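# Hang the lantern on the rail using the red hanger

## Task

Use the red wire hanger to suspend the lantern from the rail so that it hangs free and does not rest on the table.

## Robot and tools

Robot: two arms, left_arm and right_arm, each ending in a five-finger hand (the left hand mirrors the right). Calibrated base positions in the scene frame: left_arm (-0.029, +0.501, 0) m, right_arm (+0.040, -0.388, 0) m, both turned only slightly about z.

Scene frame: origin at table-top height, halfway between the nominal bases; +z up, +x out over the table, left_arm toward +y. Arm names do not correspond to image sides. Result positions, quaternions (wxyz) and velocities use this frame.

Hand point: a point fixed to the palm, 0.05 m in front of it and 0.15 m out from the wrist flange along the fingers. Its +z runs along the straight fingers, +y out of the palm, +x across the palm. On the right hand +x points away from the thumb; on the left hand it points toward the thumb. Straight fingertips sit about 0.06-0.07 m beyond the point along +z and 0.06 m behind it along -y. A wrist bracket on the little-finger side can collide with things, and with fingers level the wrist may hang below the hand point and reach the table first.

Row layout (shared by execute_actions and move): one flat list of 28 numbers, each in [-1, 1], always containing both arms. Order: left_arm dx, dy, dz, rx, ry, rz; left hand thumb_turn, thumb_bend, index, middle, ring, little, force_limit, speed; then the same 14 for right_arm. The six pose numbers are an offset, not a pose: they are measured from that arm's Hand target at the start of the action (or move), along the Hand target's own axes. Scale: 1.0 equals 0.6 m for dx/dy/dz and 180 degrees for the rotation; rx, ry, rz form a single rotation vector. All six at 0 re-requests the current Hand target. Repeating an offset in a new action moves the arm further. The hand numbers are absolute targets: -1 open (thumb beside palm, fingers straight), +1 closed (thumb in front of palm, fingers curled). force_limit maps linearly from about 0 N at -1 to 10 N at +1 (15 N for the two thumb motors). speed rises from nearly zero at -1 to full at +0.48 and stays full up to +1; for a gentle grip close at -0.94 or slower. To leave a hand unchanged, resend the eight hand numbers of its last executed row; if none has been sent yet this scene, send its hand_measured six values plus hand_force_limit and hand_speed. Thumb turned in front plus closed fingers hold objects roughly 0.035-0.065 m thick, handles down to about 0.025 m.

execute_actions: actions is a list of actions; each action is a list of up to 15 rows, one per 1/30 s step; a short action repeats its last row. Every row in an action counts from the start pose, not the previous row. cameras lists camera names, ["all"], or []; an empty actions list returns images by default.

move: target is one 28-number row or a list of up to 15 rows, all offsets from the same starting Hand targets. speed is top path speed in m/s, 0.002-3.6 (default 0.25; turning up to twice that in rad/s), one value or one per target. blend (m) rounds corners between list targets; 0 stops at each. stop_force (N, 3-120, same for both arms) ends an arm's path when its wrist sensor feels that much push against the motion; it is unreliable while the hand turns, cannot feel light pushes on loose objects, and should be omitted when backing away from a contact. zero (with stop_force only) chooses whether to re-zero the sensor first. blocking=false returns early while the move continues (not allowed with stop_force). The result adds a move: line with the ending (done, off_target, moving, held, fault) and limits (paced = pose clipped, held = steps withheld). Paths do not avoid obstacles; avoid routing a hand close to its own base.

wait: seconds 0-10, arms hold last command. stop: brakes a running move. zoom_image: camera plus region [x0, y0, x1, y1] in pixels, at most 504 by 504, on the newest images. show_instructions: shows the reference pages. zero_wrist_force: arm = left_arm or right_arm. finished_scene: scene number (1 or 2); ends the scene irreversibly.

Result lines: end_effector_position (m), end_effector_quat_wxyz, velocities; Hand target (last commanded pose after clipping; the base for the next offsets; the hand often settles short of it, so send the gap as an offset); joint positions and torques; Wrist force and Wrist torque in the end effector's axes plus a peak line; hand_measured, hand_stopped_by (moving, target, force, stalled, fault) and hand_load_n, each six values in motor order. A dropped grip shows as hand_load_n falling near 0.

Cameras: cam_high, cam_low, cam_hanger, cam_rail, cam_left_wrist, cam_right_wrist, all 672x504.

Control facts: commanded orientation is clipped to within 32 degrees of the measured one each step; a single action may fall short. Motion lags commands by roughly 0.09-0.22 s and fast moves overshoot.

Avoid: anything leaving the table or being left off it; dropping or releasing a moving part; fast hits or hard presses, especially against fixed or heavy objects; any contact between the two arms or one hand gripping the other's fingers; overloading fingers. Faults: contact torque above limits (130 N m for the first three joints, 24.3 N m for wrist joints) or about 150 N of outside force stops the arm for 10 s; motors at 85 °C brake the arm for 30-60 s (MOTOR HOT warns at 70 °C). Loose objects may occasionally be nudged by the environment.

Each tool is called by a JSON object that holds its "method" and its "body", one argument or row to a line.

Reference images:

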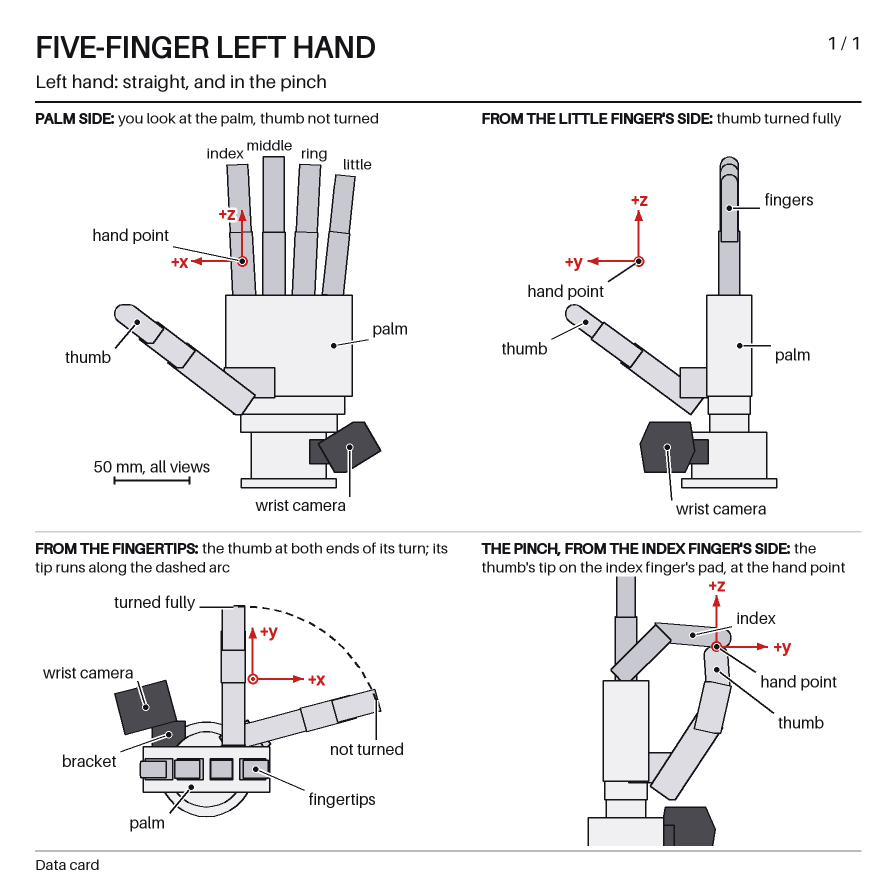

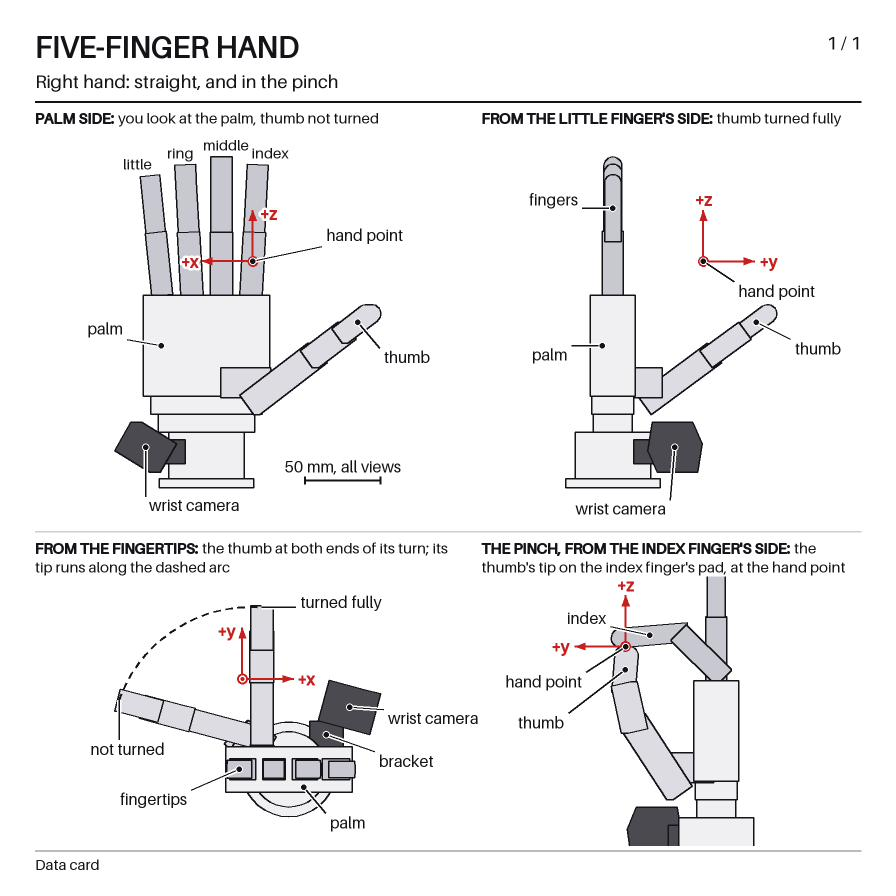

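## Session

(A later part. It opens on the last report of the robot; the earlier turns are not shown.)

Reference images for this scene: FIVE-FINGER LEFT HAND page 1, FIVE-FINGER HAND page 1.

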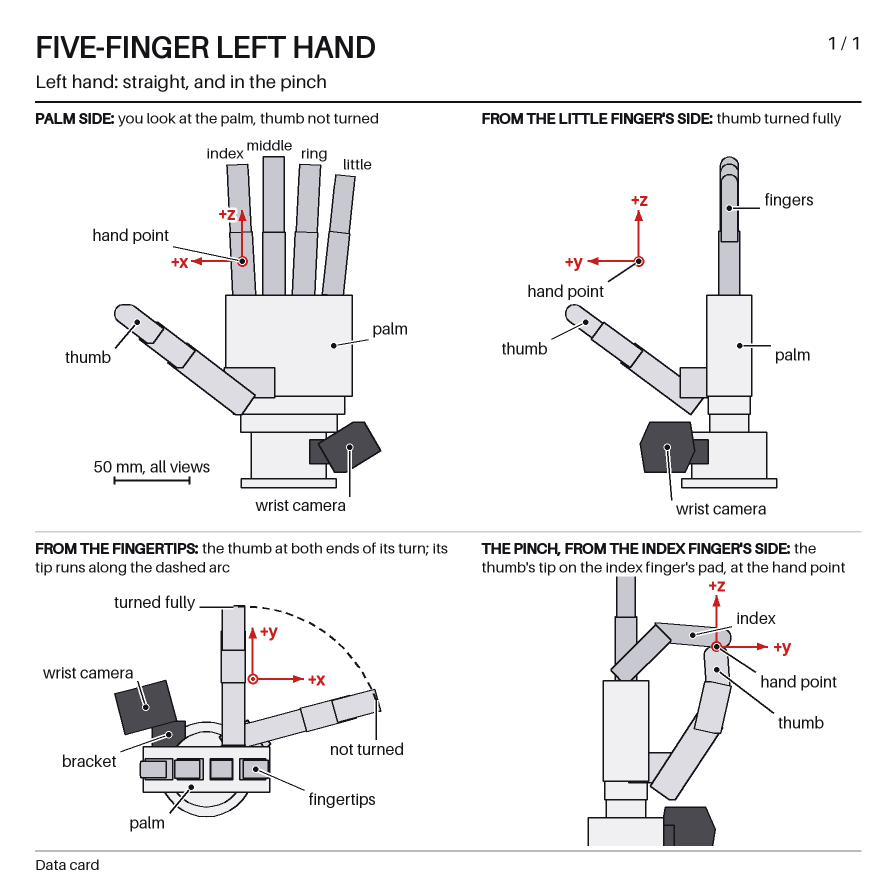

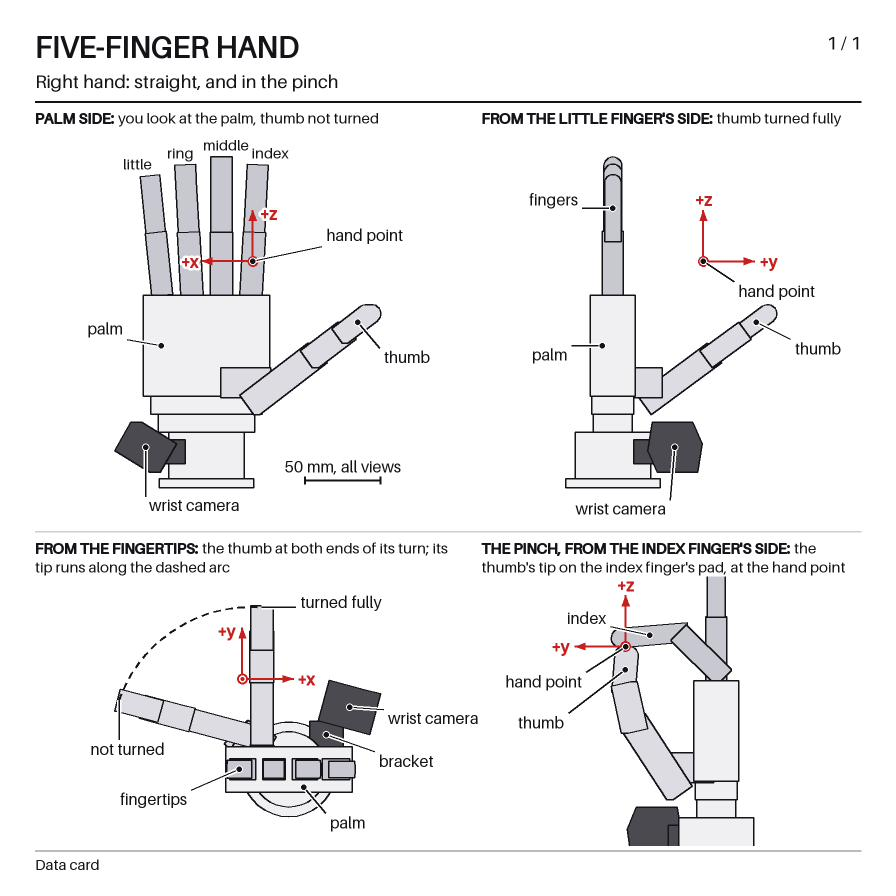

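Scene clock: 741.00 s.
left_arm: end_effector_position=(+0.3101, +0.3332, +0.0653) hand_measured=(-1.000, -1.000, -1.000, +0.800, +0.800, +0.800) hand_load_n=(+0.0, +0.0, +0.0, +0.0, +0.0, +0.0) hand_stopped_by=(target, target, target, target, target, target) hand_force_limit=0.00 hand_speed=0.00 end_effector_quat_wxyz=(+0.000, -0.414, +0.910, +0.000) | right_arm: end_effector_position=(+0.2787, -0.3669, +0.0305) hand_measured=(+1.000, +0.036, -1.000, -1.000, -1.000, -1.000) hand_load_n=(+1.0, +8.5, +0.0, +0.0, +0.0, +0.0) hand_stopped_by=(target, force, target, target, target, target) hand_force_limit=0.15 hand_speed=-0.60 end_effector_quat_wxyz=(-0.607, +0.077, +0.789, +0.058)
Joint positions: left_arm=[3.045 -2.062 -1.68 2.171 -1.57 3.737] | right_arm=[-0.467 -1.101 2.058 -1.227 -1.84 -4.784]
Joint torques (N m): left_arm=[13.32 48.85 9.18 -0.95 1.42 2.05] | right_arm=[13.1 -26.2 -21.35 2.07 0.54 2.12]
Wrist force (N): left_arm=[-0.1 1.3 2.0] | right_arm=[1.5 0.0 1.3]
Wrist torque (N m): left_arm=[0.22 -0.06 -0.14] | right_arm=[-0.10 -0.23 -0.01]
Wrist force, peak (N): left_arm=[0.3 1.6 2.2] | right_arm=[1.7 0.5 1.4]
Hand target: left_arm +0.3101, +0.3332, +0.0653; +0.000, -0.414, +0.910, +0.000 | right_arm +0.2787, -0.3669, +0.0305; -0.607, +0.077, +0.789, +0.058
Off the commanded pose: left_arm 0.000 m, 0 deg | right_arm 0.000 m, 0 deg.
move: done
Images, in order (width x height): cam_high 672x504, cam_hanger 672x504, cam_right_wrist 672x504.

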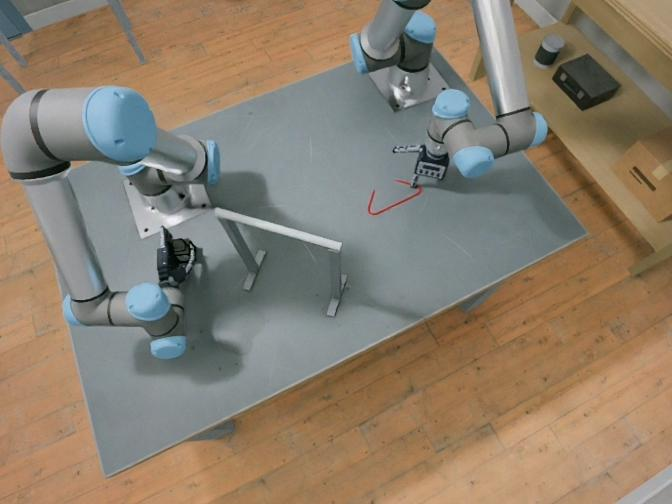

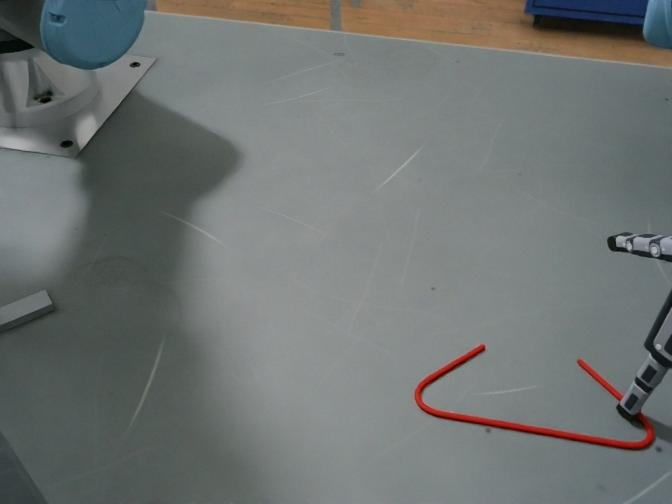

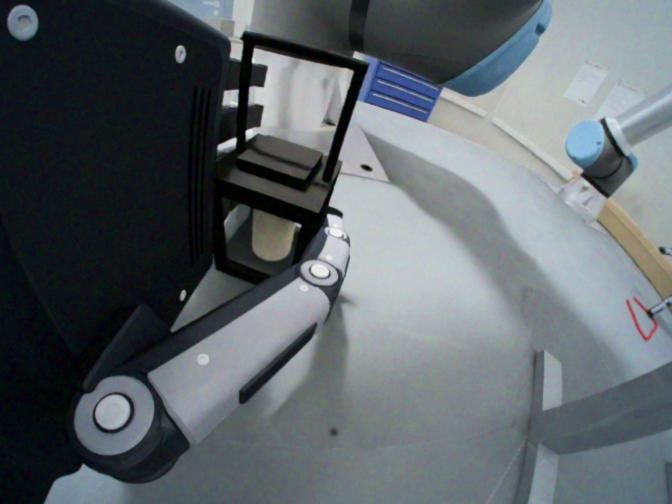

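{"method": "move", "body": {
  "target": [
    [0,0,-0.1667,0,0,0,-1,-1,-1,0.8,0.8,0.8,0,0,0.1932,0,-0.0518,0,0,0,1,0.4,-1,-1,-1,-1,0.15,-0.6],
    [-0.0487,-0.6842,-0.4245,0.5,0,0,-1,-1,-1,0.8,0.8,0.8,0,0,0.1333,0.0155,-0.5973,-0.2898,0,0.0777,1,0.4,-1,-1,-1,-1,0.15,-0.6]
  ],
  "speed": [0.12,0.25],
  "cameras": ["cam_high","cam_right_wrist"]
}}

{"method": "zoom_image", "body": {
  "camera": "cam_right_wrist",
  "region": [190, 30, 480, 340]
}}

Scene clock: 791.30 s.
left_arm: end_effector_position=(+0.6388, +0.0857, +0.3200) hand_measured=(-1.000, -1.000, -1.000, +0.800, +0.800, +0.800) hand_load_n=(+0.0, +0.0, -0.5, +0.0, +0.0, +0.0) hand_stopped_by=(target, target, target, target, target, target) hand_force_limit=0.00 hand_speed=0.00 end_effector_quat_wxyz=(+0.293, -0.293, +0.644, -0.644) | right_arm: end_effector_position=(+0.6003, -0.4198, +0.1998) hand_measured=(+1.000, +0.036, -1.000, -1.000, -1.000, -1.000) hand_load_n=(+2.0, +8.5, +0.0, +0.0, +0.0, +0.0) hand_stopped_by=(target, force, target, target, target, target) hand_force_limit=0.15 hand_speed=-0.60 end_effector_quat_wxyz=(-0.514, +0.427, +0.669, +0.326)
Joint positions: left_arm=[2.985 -1.929 -1.42 3.349 -1.036 3.141] | right_arm=[-0.618 -0.955 1.265 -0.608 -1.077 -4.565]
Joint torques (N m): left_arm=[-15.3 22.67 16.68 2.61 -1.42 -1.52] | right_arm=[7.78 -41.89 -32.19 2.72 1.69 2.17]
Wrist force (N): left_arm=[0.0 0.0 0.1] | right_arm=[-1.4 0.6 1.8]
Wrist torque (N m): left_arm=[-0.02 -0.15 0.04] | right_arm=[-0.04 -0.17 -0.10]
Wrist force, peak (N): left_arm=[0.4 1.4 2.6] | right_arm=[-1.3 0.7 2.6]
Hand target: left_arm +0.6388, +0.0856, +0.3200; +0.293, -0.293, +0.644, -0.644 | right_arm +0.6004, -0.4198, +0.1998; -0.514, +0.427, +0.669, +0.326
Off the commanded pose: left_arm 0.000 m, 0 deg | right_arm 0.000 m, 0 deg.
move: done
Images, in order (width x height): cam_high 672x504, cam_right_wrist 672x504.

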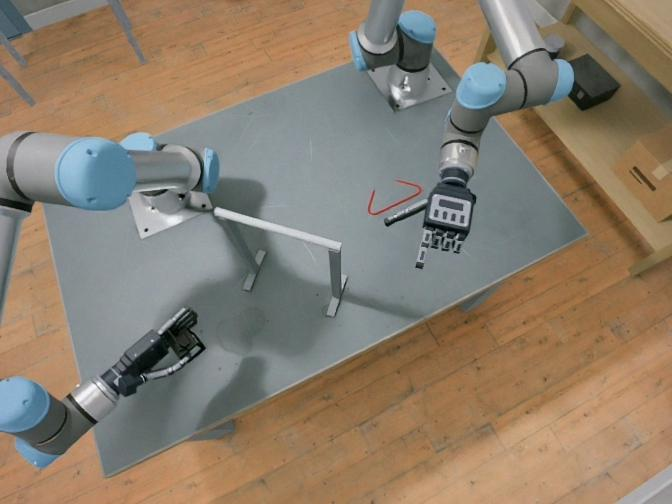

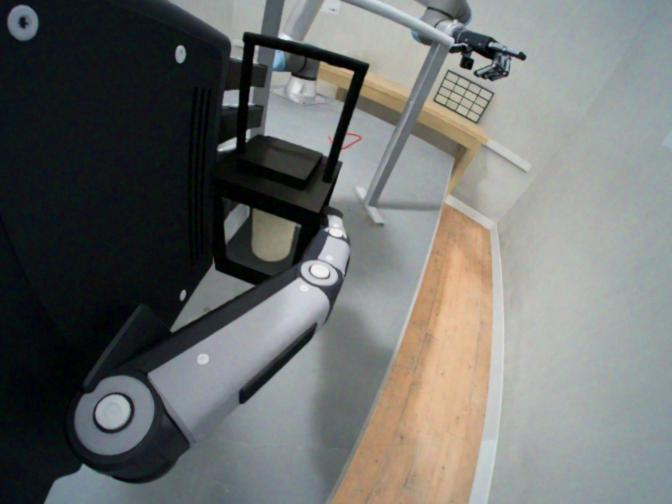

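Scaled by 1.626 from the camera's 672x504 image, which has a finer 960x720 frame.

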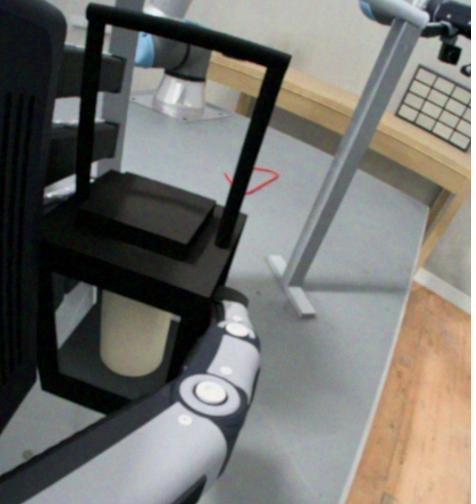

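{"method": "move", "body": {
  "target": [
    [0.3142,0,-0.144,0,0.2722,0,0.61,-0.13,-0.1,-1,-1,-1,0,-0.2,0,0,0,0,0,0,1,0.4,-1,-1,-1,-1,0.15,-0.6],
    [0.4158,0,-0.4465,0,0.5222,0,0.61,-0.13,-0.1,-1,-1,-1,0,-0.2,0,0,0,0,0,0,1,0.4,-1,-1,-1,-1,0.15,-0.6],
    [0.2925,0,-0.7138,0,0.7517,0,0.61,-0.13,-0.1,-1,-1,-1,0,-0.2,0,0,0,0,0,0,1,0.4,-1,-1,-1,-1,0.15,-0.6]
  ],
  "speed": 0.35,
  "blend": [0.03,0.03,0],
  "cameras": ["cam_high"]
}}

Scene clock: 807.40 s.
left_arm: end_effector_position=(+0.2007, +0.2346, +0.3200) hand_measured=(+0.610, -0.130, -0.100, -1.000, -1.000, -1.000) hand_load_n=(+0.0, +0.0, +0.0, +0.0, -0.5, -0.5) hand_stopped_by=(target, target, target, target, target, target) hand_force_limit=0.00 hand_speed=-0.20 end_effector_quat_wxyz=(+0.484, -0.484, -0.515, +0.516) | right_arm: end_effector_position=(+0.6004, -0.4198, +0.1998) hand_measured=(+1.000, +0.036, -1.000, -1.000, -1.000, -1.000) hand_load_n=(+2.0, +8.5, +0.0, +0.0, +0.0, +0.0) hand_stopped_by=(target, force, target, target, target, target) hand_force_limit=0.15 hand_speed=-0.60 end_effector_quat_wxyz=(-0.514, +0.427, +0.669, +0.326)
Joint positions: left_arm=[2.88 -1.949 -1.391 3.34 1.221 3.142] | right_arm=[-0.618 -0.955 1.265 -0.608 -1.077 -4.565]
Joint torques (N m): left_arm=[-15.25 47.94 13.13 0.02 1.5 2.13] | right_arm=[9.39 -41.6 -33.28 2.71 1.64 2.23]
Wrist force (N): left_arm=[-0.2 0.5 -0.3] | right_arm=[-1.4 0.3 1.9]
Wrist torque (N m): left_arm=[0.09 -0.16 -0.08] | right_arm=[-0.10 -0.18 -0.11]
Wrist force, peak (N): left_arm=[-0.4 0.1 -0.6] | right_arm=[-1.6 0.5 2.0]
Hand target: left_arm +0.2006, +0.2347, +0.3200; +0.484, -0.484, -0.515, +0.516 | right_arm +0.6004, -0.4198, +0.1998; -0.514, +0.427, +0.669, +0.326
Off the commanded pose: left_arm 0.000 m, 0 deg | right_arm 0.000 m, 0 deg.
move: done
Images, in order (width x height): cam_high 672x504.

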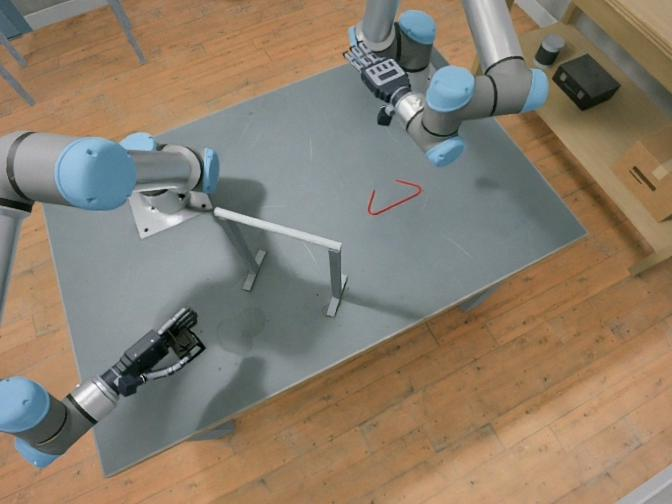

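{"method": "move", "body": {
  "target": [-0.06,0.4,-0.2907,-0.0148,0.0094,0.3611,0.61,-0.13,-0.1,-1,-1,-1,0,-0.2,0,0,0,0,0,0,1,0.4,-1,-1,-1,-1,0.15,-0.6],
  "speed": 0.2,
  "cameras": ["cam_high","cam_hanger","cam_left_wrist"]
}}

{"method": "zoom_image", "body": {
  "camera": "cam_hanger",
  "region": [400, 250, 672, 504]
}}

Scene clock: 821.57 s.
left_arm: end_effector_position=(+0.3768, +0.2097, +0.0801) hand_measured=(+0.610, -0.130, -0.100, -1.000, -1.000, -1.000) hand_load_n=(+0.0, +0.0, +0.0, -0.5, +0.0, +0.0) hand_stopped_by=(target, target, target, target, target, target) hand_force_limit=0.00 hand_speed=-0.20 end_effector_quat_wxyz=(-0.128, +0.703, +0.179, -0.677) | right_arm: end_effector_position=(+0.6004, -0.4198, +0.1998) hand_measured=(+1.000, +0.036, -1.000, -1.000, -1.000, -1.000) hand_load_n=(+2.0, +8.5, +0.5, +0.0, +0.0, +0.0) hand_stopped_by=(target, force, target, target, target, target) hand_force_limit=0.15 hand_speed=-0.60 end_effector_quat_wxyz=(-0.514, +0.427, +0.669, +0.326)
Joint positions: left_arm=[3.015 -2.452 -1.186 3.691 1.357 4.265] | right_arm=[-0.618 -0.955 1.265 -0.608 -1.077 -4.565]
Joint torques (N m): left_arm=[13.43 37.23 24.37 -0.17 1.21 2.14] | right_arm=[9.09 -41.82 -33.18 2.58 1.77 2.13]
Wrist force (N): left_arm=[0.0 0.1 -0.3] | right_arm=[-1.4 0.4 1.8]
Wrist torque (N m): left_arm=[0.02 -0.03 -0.09] | right_arm=[-0.07 -0.18 -0.11]
Wrist force, peak (N): left_arm=[-0.4 0.3 -0.8] | right_arm=[-1.7 0.6 2.0]
Hand target: left_arm +0.3769, +0.2097, +0.0800; -0.127, +0.703, +0.179, -0.677 | right_arm +0.6004, -0.4198, +0.1998; -0.514, +0.427, +0.669, +0.326
Off the commanded pose: left_arm 0.000 m, 0 deg | right_arm 0.000 m, 0 deg.
move: done
Images, in order (width x height): cam_high 672x504, cam_hanger 672x504, cam_left_wrist 672x504.

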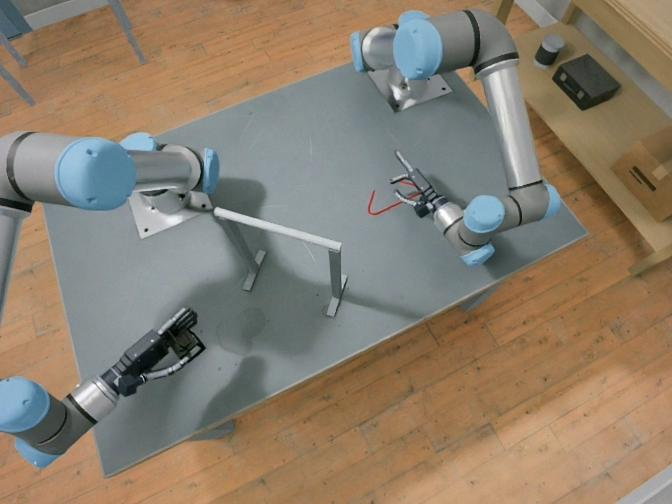

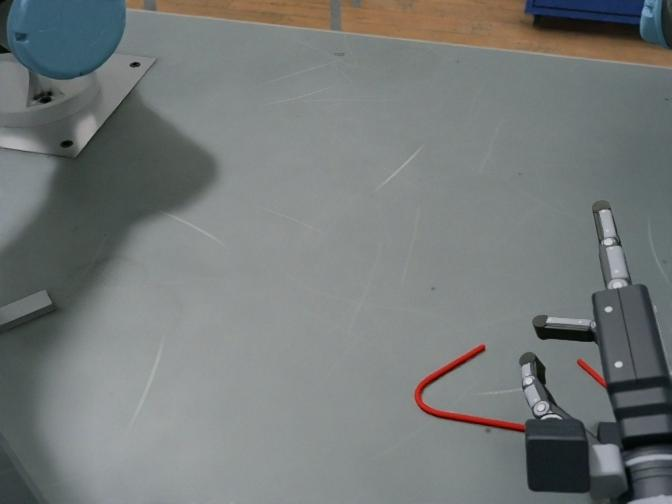

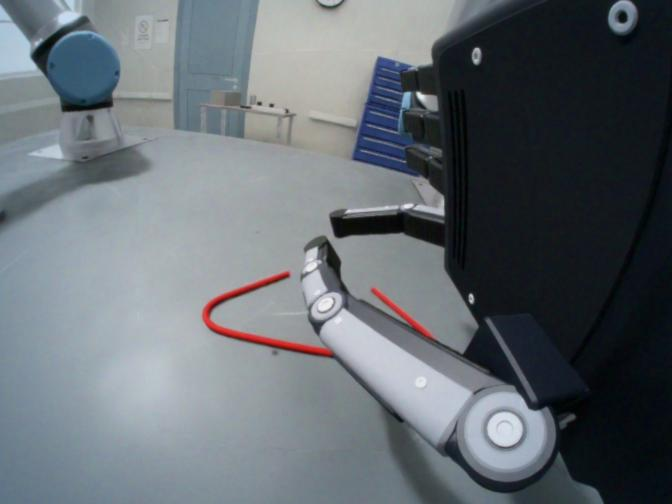

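Scaled by 1.853 from the camera's 672x504 image, which has a finer 960x720 frame.

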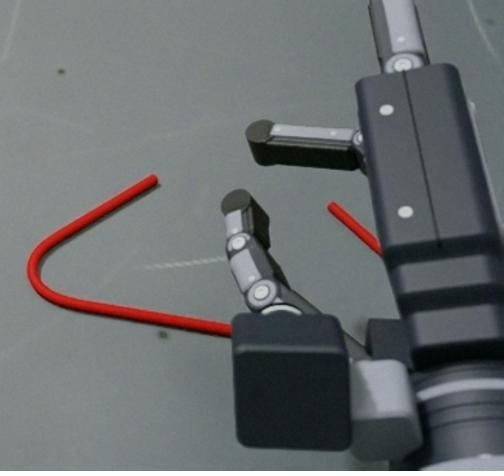

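{"method": "move", "body": {
  "target": [0.0751,0.0350,0.0043,0,0,0,0.61,-0.13,-0.1,-1,-1,-1,0,-0.2,0,0,0,0,0,0,1,0.4,-1,-1,-1,-1,0.15,-0.6],
  "speed": 0.1,
  "stop_force": 4,
  "cameras": ["cam_hanger"]
}}

{"method": "zoom_image", "body": {
  "camera": "cam_hanger",
  "region": [400, 300, 672, 504]
}}

Scene clock: 833.47 s.
left_arm: end_effector_position=(+0.3769, +0.2097, +0.0302) hand_measured=(+0.610, -0.130, -0.100, -1.000, -1.000, -1.000) hand_load_n=(+0.0, +0.0, +0.0, +0.0, +0.0, +0.0) hand_stopped_by=(target, target, target, target, target, target) hand_force_limit=0.00 hand_speed=-0.20 end_effector_quat_wxyz=(-0.127, +0.703, +0.179, -0.677) | right_arm: end_effector_position=(+0.6004, -0.4198, +0.1998) hand_measured=(+1.000, +0.036, -1.000, -1.000, -1.000, -1.000) hand_load_n=(+2.0, +8.5, +0.0, +0.5, +0.0, +0.0) hand_stopped_by=(target, force, target, target, target, target) hand_force_limit=0.15 hand_speed=-0.60 end_effector_quat_wxyz=(-0.514, +0.427, +0.669, +0.326)
Joint positions: left_arm=[3.015 -2.517 -1.205 3.775 1.357 4.265] | right_arm=[-0.618 -0.955 1.265 -0.608 -1.077 -4.565]
Joint torques (N m): left_arm=[4.1 37.54 10.35 -0.16 -0.87 2.14] | right_arm=[8.87 -41.93 -32.53 2.51 1.64 2.01]
Wrist force (N): left_arm=[0.3 0.3 -0.4] | right_arm=[-1.4 0.3 2.0]
Wrist torque (N m): left_arm=[0.06 -0.10 -0.08] | right_arm=[-0.10 -0.19 -0.11]
Wrist force, peak (N): left_arm=[0.5 0.6 -0.4] | right_arm=[-1.6 0.4 2.2]
Hand target: left_arm +0.3769, +0.2097, +0.0302; -0.127, +0.703, +0.179, -0.677 | right_arm +0.6004, -0.4198, +0.1998; -0.514, +0.427, +0.669, +0.326
Off the commanded pose: left_arm 0.000 m, 0 deg | right_arm 0.000 m, 0 deg.
move: done
Images, in order (width x height): cam_hanger 672x504.

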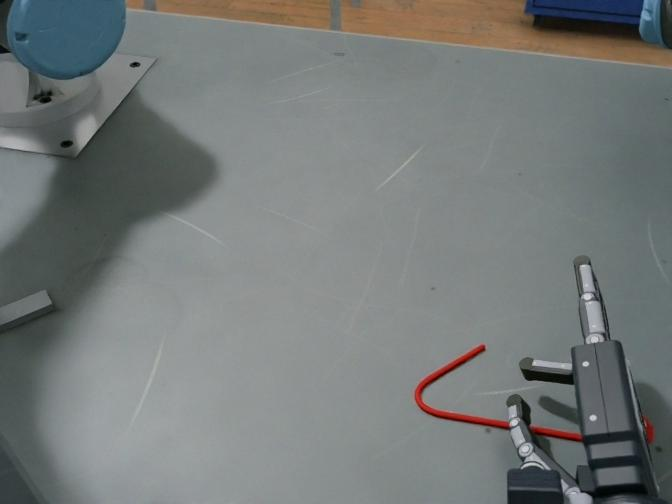

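Scaled by 1.853 from the camera's 672x504 image, which has a finer 960x720 frame.

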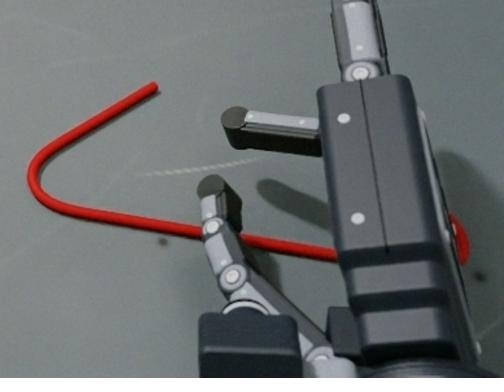

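{"method": "move", "body": {
  "target": [
    [0.0107,-0.0178,-0.0413,0,0,0,0.61,-0.13,-0.1,-1,-1,-1,0,-0.2,0,0,0,0,0,0,1,0.4,-1,-1,-1,-1,0.15,-0.6],
    [0.0386,-0.0048,-0.0397,0,0,0,0.61,-0.13,-0.1,-1,-1,-1,0,-0.2,0,0,0,0,0,0,1,0.4,-1,-1,-1,-1,0.15,-0.6]
  ],
  "speed": [0.05,0.02],
  "stop_force": 3,
  "cameras": ["cam_hanger"]
}}

{"method": "zoom_image", "body": {
  "camera": "cam_hanger",
  "region": [450, 340, 600, 460]
}}

Scene clock: 850.07 s.
left_arm: end_effector_position=(+0.4009, +0.2236, +0.0117) hand_measured=(+0.610, -0.130, -0.100, -1.000, -1.000, -1.000) hand_load_n=(+0.0, +0.0, -0.5, +0.0, +0.0, +0.0) hand_stopped_by=(target, target, target, target, target, target) hand_force_limit=0.00 hand_speed=-0.20 end_effector_quat_wxyz=(-0.127, +0.703, +0.179, -0.677) | right_arm: end_effector_position=(+0.6004, -0.4198, +0.1998) hand_measured=(+1.000, +0.036, -1.000, -1.000, -1.000, -1.000) hand_load_n=(+2.0, +9.0, +0.0, +0.0, +0.0, +0.0) hand_stopped_by=(target, force, target, target, target, target) hand_force_limit=0.15 hand_speed=-0.60 end_effector_quat_wxyz=(-0.514, +0.427, +0.669, +0.326)
Joint positions: left_arm=[3.04 -2.583 -1.125 3.761 1.382 4.267] | right_arm=[-0.618 -0.955 1.265 -0.608 -1.077 -4.565]
Joint torques (N m): left_arm=[13.35 39.94 10.74 0.02 1.22 2.2] | right_arm=[9.92 -41.55 -32.48 2.52 1.52 2.13]
Wrist force (N): left_arm=[-0.1 0.0 0.3] | right_arm=[-1.6 0.5 1.9]
Wrist torque (N m): left_arm=[-0.01 0.00 -0.09] | right_arm=[-0.06 -0.16 -0.11]
Wrist force, peak (N): left_arm=[0.3 0.5 -0.6] | right_arm=[-1.6 0.2 2.1]
Hand target: left_arm +0.4009, +0.2236, +0.0117; -0.127, +0.703, +0.179, -0.677 | right_arm +0.6004, -0.4198, +0.1998; -0.514, +0.427, +0.669, +0.326
Off the commanded pose: left_arm 0.000 m, 0 deg | right_arm 0.000 m, 0 deg.
move: done
Images, in order (width x height): cam_hanger 672x504.

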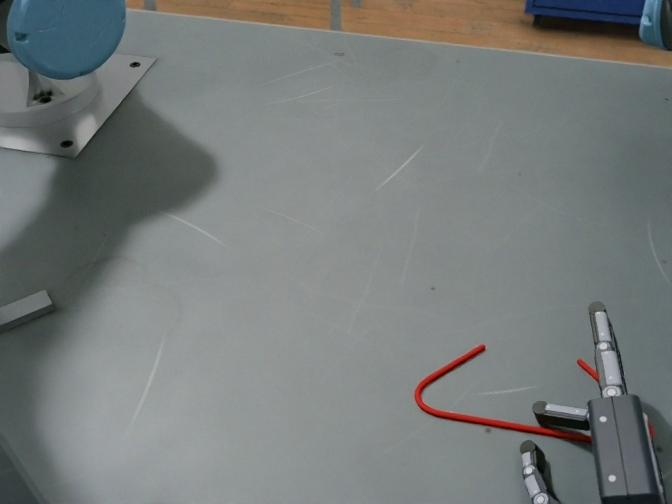

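Scaled by 3.360 from the camera's 672x504 image, which has a finer 960x720 frame.

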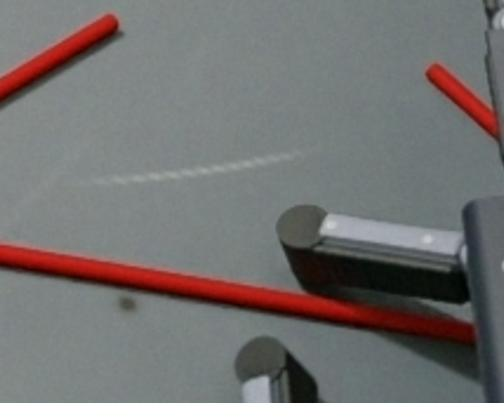

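{"method": "move", "body": {
  "target": [-0.0057,0.015,0.0085,0,0,0,0.61,-0.13,-0.1,-1,-1,-1,0,-0.2,0,0,0,0,0,0,1,0.4,-1,-1,-1,-1,0.15,-0.6],
  "speed": 0.03,
  "stop_force": 3,
  "cameras": ["cam_hanger"]
}}

{"method": "zoom_image", "body": {
  "camera": "cam_hanger",
  "region": [450, 340, 600, 460]
}}

Scene clock: 861.00 s.
left_arm: end_effector_position=(+0.3965, +0.2137, +0.0107) hand_measured=(+0.610, -0.130, -0.100, -1.000, -1.000, -1.000) hand_load_n=(-0.5, -1.0, +0.0, -0.5, +0.0, +0.0) hand_stopped_by=(target, target, target, target, target, target) hand_force_limit=0.00 hand_speed=-0.20 end_effector_quat_wxyz=(-0.127, +0.703, +0.179, -0.677) | right_arm: end_effector_position=(+0.6004, -0.4198, +0.1998) hand_measured=(+1.000, +0.036, -1.000, -1.000, -1.000, -1.000) hand_load_n=(+2.0, +8.5, +0.0, +0.5, +0.0, +0.0) hand_stopped_by=(target, force, target, target, target, target) hand_force_limit=0.15 hand_speed=-0.60 end_effector_quat_wxyz=(-0.514, +0.427, +0.669, +0.326)
Joint positions: left_arm=[3.025 -2.582 -1.13 3.765 1.367 4.266] | right_arm=[-0.618 -0.955 1.265 -0.608 -1.077 -4.565]
Joint torques (N m): left_arm=[-14.66 66.42 10.78 0.04 -1.21 -1.48] | right_arm=[9.29 -40.91 -32.69 2.55 1.6 2.14]
Wrist force (N): left_arm=[-0.9 -0.7 -0.4] | right_arm=[-1.3 0.3 1.9]
Wrist torque (N m): left_arm=[0.00 -0.02 -0.03] | right_arm=[-0.09 -0.19 -0.10]
Wrist force, peak (N): left_arm=[-1.0 -0.7 -0.6] | right_arm=[-1.5 0.4 2.3]
Hand target: left_arm +0.3965, +0.2137, +0.0107; -0.127, +0.703, +0.179, -0.677 | right_arm +0.6004, -0.4198, +0.1998; -0.514, +0.427, +0.669, +0.326
Off the commanded pose: left_arm 0.000 m, 0 deg | right_arm 0.000 m, 0 deg.
move: done
Images, in order (width x height): cam_hanger 672x504.

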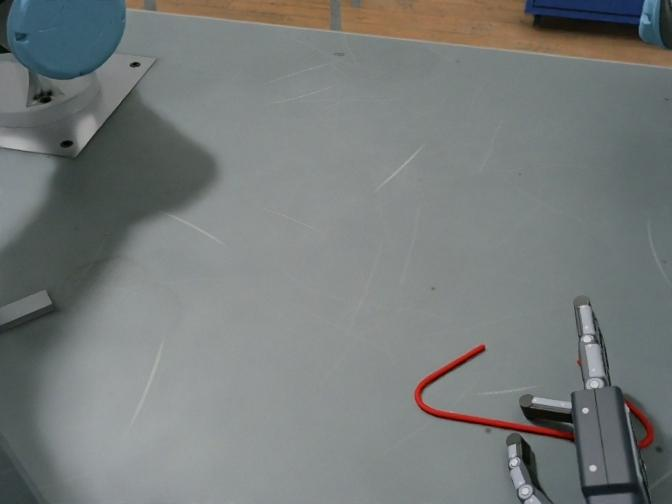

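Scaled by 3.360 from the camera's 672x504 image, which has a finer 960x720 frame.

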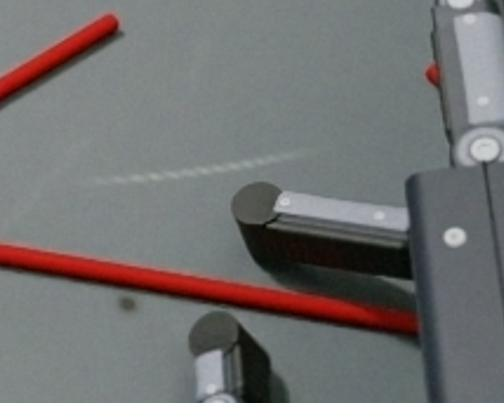

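{"method": "move", "body": {
  "target": [0,0,0,0,0,0,0.61,-0.13,0.5,-1,-1,-1,0,-0.85,0,0,0,0,0,0,1,0.4,-1,-1,-1,-1,0.15,-0.6],
  "cameras": ["cam_hanger"]
}}

{"method": "zoom_image", "body": {
  "camera": "cam_hanger",
  "region": [450, 340, 600, 460]
}}

Scene clock: 866.47 s.
left_arm: end_effector_position=(+0.3965, +0.2137, +0.0107) hand_measured=(+0.610, -0.130, +0.204, -1.000, -1.000, -1.000) hand_load_n=(-1.0, +0.5, +8.0, +0.0, +0.0, +0.0) hand_stopped_by=(target, target, force, target, target, target) hand_force_limit=0.00 hand_speed=-0.85 end_effector_quat_wxyz=(-0.127, +0.703, +0.179, -0.677) | right_arm: end_effector_position=(+0.6004, -0.4198, +0.1998) hand_measured=(+1.000, +0.036, -1.000, -1.000, -1.000, -1.000) hand_load_n=(+2.0, +9.0, +0.0, +0.0, +0.0, +0.0) hand_stopped_by=(target, force, target, target, target, target) hand_force_limit=0.15 hand_speed=-0.60 end_effector_quat_wxyz=(-0.514, +0.427, +0.669, +0.326)
Joint positions: left_arm=[3.025 -2.582 -1.13 3.765 1.367 4.266] | right_arm=[-0.618 -0.955 1.265 -0.608 -1.077 -4.565]
Joint torques (N m): left_arm=[-14.77 66.4 10.92 -0.11 -1.13 -1.58] | right_arm=[9.54 -42.23 -32.78 2.55 1.58 2.2]
Wrist force (N): left_arm=[-1.4 -0.8 -0.5] | right_arm=[-1.6 0.4 1.7]
Wrist torque (N m): left_arm=[0.04 -0.01 -0.03] | right_arm=[-0.06 -0.15 -0.12]
Wrist force, peak (N): left_arm=[-1.4 -0.8 -0.5] | right_arm=[-1.5 0.6 2.2]
Hand target: left_arm +0.3965, +0.2137, +0.0107; -0.127, +0.703, +0.179, -0.677 | right_arm +0.6004, -0.4198, +0.1998; -0.514, +0.427, +0.669, +0.326
Off the commanded pose: left_arm 0.000 m, 0 deg | right_arm 0.000 m, 0 deg.
move: done
Images, in order (width x height): cam_hanger 672x504.

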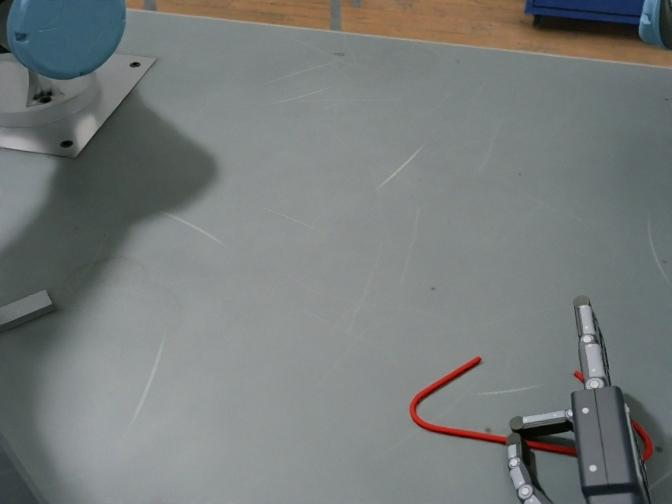

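Scaled by 3.360 from the camera's 672x504 image, which has a finer 960x720 frame.

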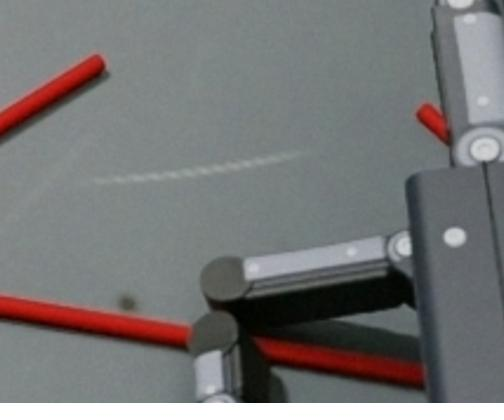

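{"method": "move", "body": {
  "target": [
    [0,0,0,0,0,0,0.61,-0.13,0.48,-1,-1,-1,0.4,-0.85,0,0,0,0,0,0,1,0.4,-1,-1,-1,-1,0.15,-0.6],
    [-0.1508,-0.0703,-0.0087,0,0,0,0.61,-0.13,0.48,-1,-1,-1,0.4,-0.85,0,0,0,0,0,0,1,0.4,-1,-1,-1,-1,0.15,-0.6],
    [-0.4525,-0.211,-0.0262,-0.0063,-0.0174,0.5,0.61,-0.13,0.48,-1,-1,-1,0.4,-0.85,0,0,0,0,0,0,1,0.4,-1,-1,-1,-1,0.15,-0.6]
  ],
  "speed": [0.1,0.08,0.22],
  "cameras": ["cam_high","cam_left_wrist","cam_rail"]
}}

{"method": "zoom_image", "body": {
  "camera": "cam_left_wrist",
  "region": [200, 50, 504, 350]
}}

Scene clock: 914.80 s.
left_arm: end_effector_position=(+0.3966, +0.2139, +0.3107) hand_measured=(+0.610, -0.130, +0.204, -1.000, -1.000, -1.000) hand_load_n=(+0.0, +2.0, +7.0, +0.0, +0.0, +0.0) hand_stopped_by=(target, target, force, target, target, target) hand_force_limit=0.40 hand_speed=-0.85 end_effector_quat_wxyz=(+0.399, +0.608, -0.361, -0.584) | right_arm: end_effector_position=(+0.6004, -0.4198, +0.1998) hand_measured=(+1.000, +0.036, -1.000, -1.000, -1.000, -1.000) hand_load_n=(+2.0, +8.5, +0.0, +0.0, +0.0, +0.0) hand_stopped_by=(target, force, target, target, target, target) hand_force_limit=0.15 hand_speed=-0.60 end_effector_quat_wxyz=(-0.514, +0.427, +0.669, +0.326)
Joint positions: left_arm=[3.043 -2.391 -0.965 3.356 1.384 5.848] | right_arm=[-0.618 -0.955 1.265 -0.608 -1.077 -4.565]
Joint torques (N m): left_arm=[-14.2 37.02 27.82 -2.91 -1.32 2] | right_arm=[9.24 -41.37 -33.3 2.72 1.61 2.07]
Wrist force (N): left_arm=[0.0 0.2 0.3] | right_arm=[-1.5 0.5 1.7]
Wrist torque (N m): left_arm=[0.17 -0.10 -0.23] | right_arm=[-0.06 -0.16 -0.11]
Wrist force, peak (N): left_arm=[-1.5 -0.7 -0.3] | right_arm=[-1.6 0.3 2.2]
Hand target: left_arm +0.3966, +0.2139, +0.3107; +0.399, +0.608, -0.361, -0.584 | right_arm +0.6004, -0.4198, +0.1998; -0.514, +0.427, +0.669, +0.326
Off the commanded pose: left_arm 0.000 m, 0 deg | right_arm 0.000 m, 0 deg.
move: done
Images, in order (width x height): cam_high 672x504, cam_rail 672x504, cam_left_wrist 672x504.

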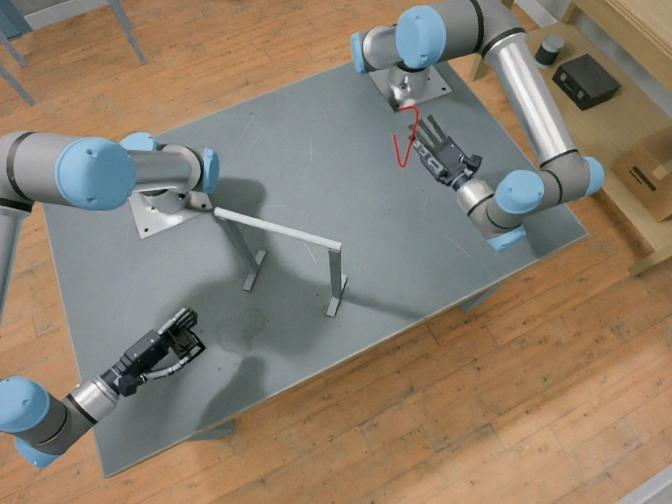

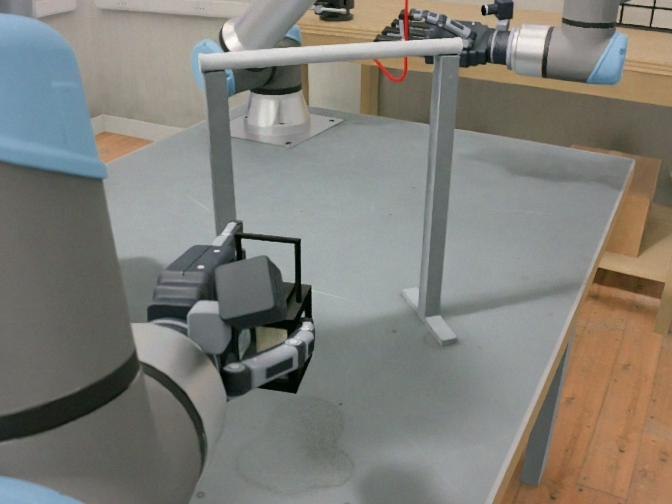

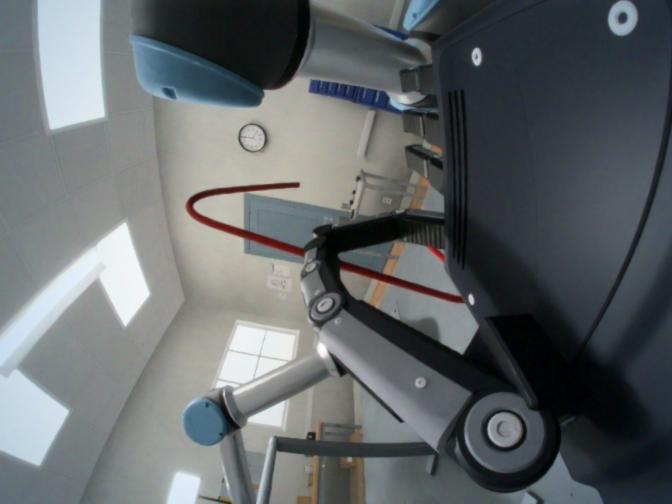

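Scaled by 1.658 from the camera's 672x504 image, which has a finer 960x720 frame.

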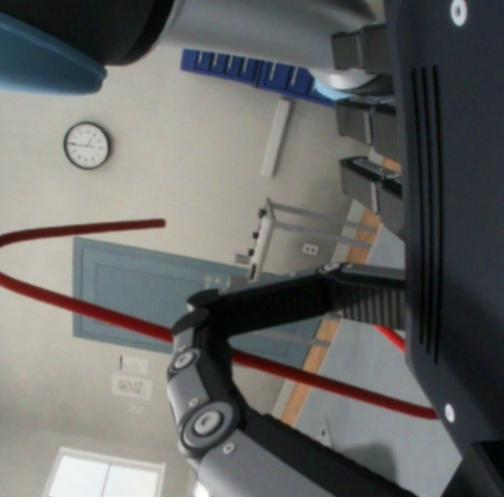

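{"method": "move", "body": {
  "target": [
    [0.2373,0.2748,0.1223,-0.1056,0.2267,0,0.61,-0.13,0.48,0.8,0.8,0.8,0.4,-0.6,0,0,0,0,0,0,1,0.4,-1,-1,-1,-1,0.15,-0.6],
    [0.4223,0.361,0.0668,-0.2111,0.4534,0,0.61,-0.13,0.48,0.8,0.8,0.8,0.4,-0.6,0,0,0,0,0,0,1,0.4,-1,-1,-1,-1,0.15,-0.6],
    [0.3848,0.3437,0.009,-0.3185,0.6841,0,0.61,-0.13,0.48,0.8,0.8,0.8,0.4,-0.6,0,0,0,0,0,0,1,0.4,-1,-1,-1,-1,0.15,-0.6]
  ],
  "speed": 0.25,
  "blend": [0.03,0.03,0],
  "cameras": ["cam_high","cam_left_wrist","cam_rail","cam_low"]
}}

{"method": "zoom_image", "body": {
  "camera": "cam_high",
  "region": [200, 120, 400, 270]
}}

{"method": "zoom_image", "body": {
  "camera": "cam_low",
  "region": [290, 160, 370, 240]
}}

Scene clock: 935.17 s.
left_arm: end_effector_position=(+0.4100, -0.0822, +0.4003) hand_measured=(+0.610, -0.130, +0.204, +0.800, +0.800, +0.800) hand_load_n=(+0.0, +2.5, +7.0, +0.0, +0.0, +0.0) hand_stopped_by=(target, target, force, target, target, target) hand_force_limit=0.40 hand_speed=-0.60 end_effector_quat_wxyz=(+0.691, +0.563, +0.428, +0.150) | right_arm: end_effector_position=(+0.6004, -0.4198, +0.1998) hand_measured=(+1.000, +0.036, -1.000, -1.000, -1.000, -1.000) hand_load_n=(+2.0, +9.0, +0.0, +0.0, +0.0, +0.0) hand_stopped_by=(target, force, target, target, target, target) hand_force_limit=0.15 hand_speed=-0.60 end_effector_quat_wxyz=(-0.514, +0.427, +0.669, +0.326)
Joint positions: left_arm=[2.297 -1.844 -1.59 3.434 -1.732 5.847] | right_arm=[-0.618 -0.955 1.265 -0.608 -1.077 -4.565]
Joint torques (N m): left_arm=[-14.93 18.54 31.55 0.32 -1.27 -1.56] | right_arm=[9.15 -41.82 -32.79 2.65 1.68 2.09]
Wrist force (N): left_arm=[0.1 0.4 0.3] | right_arm=[-1.3 0.6 1.9]
Wrist torque (N m): left_arm=[0.15 -0.05 -0.13] | right_arm=[-0.05 -0.20 -0.09]
Wrist force, peak (N): left_arm=[-0.4 0.6 0.5] | right_arm=[-1.7 0.3 2.2]
Hand target: left_arm +0.4100, -0.0822, +0.4003; +0.691, +0.563, +0.428, +0.150 | right_arm +0.6004, -0.4198, +0.1998; -0.514, +0.427, +0.669, +0.326
Off the commanded pose: left_arm 0.000 m, 0 deg | right_arm 0.000 m, 0 deg.
move: done
Images, in order (width x height): cam_high 672x504, cam_low 672x504, cam_rail 672x504, cam_left_wrist 672x504.

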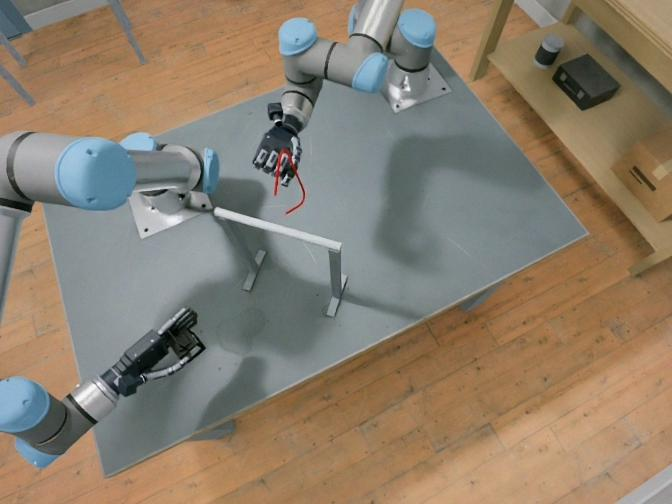

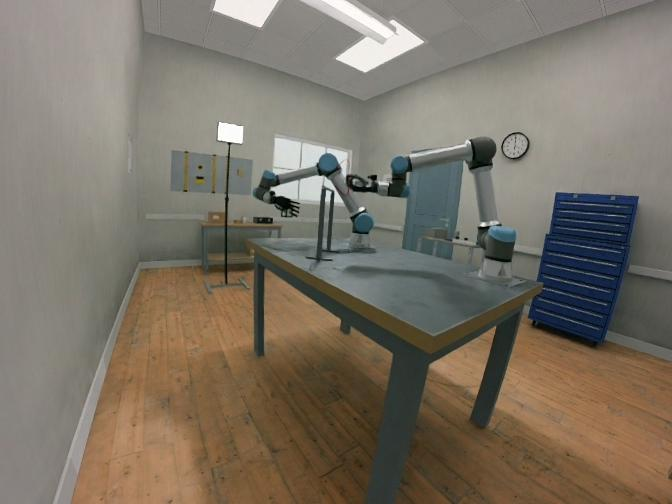

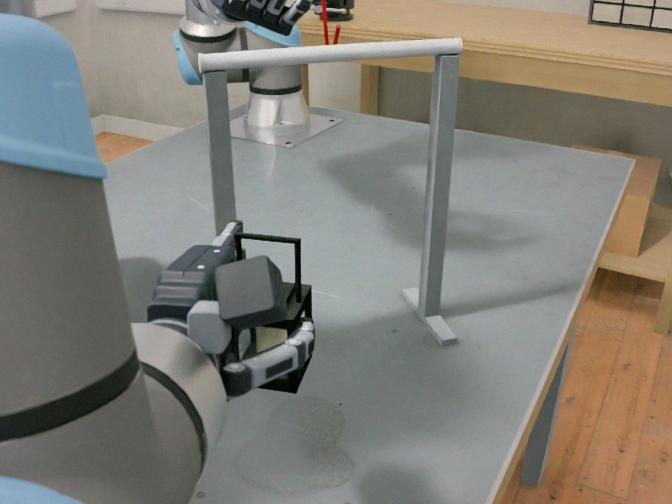

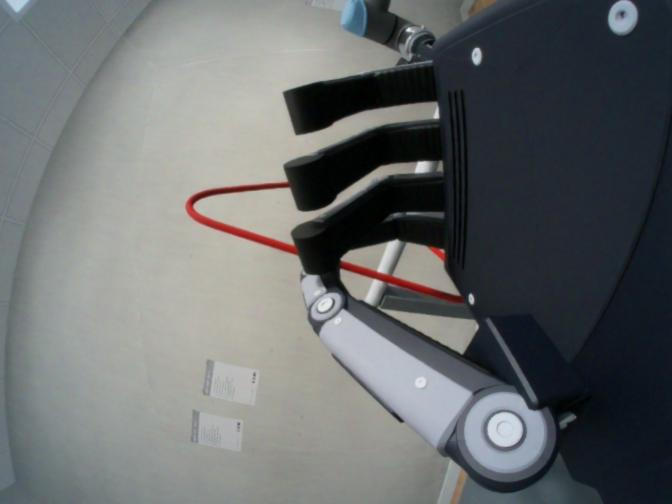

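Scaled by 2.520 from the camera's 672x504 image, which has a finer 960x720 frame.

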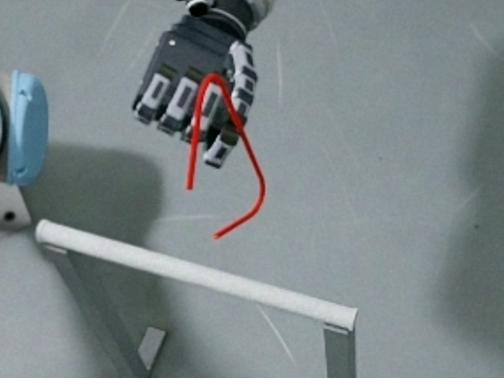

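Scaled by 6.300 from the camera's 672x504 image, which has a finer 960x720 frame.

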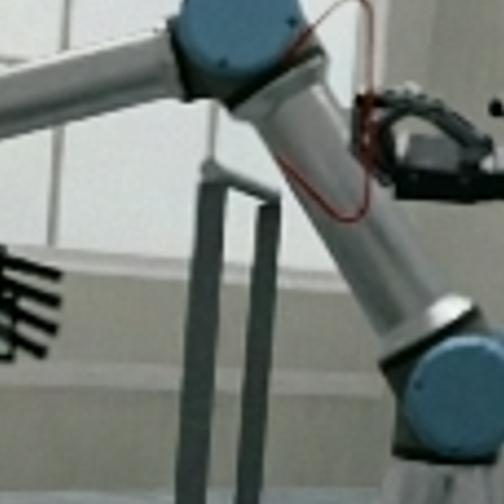

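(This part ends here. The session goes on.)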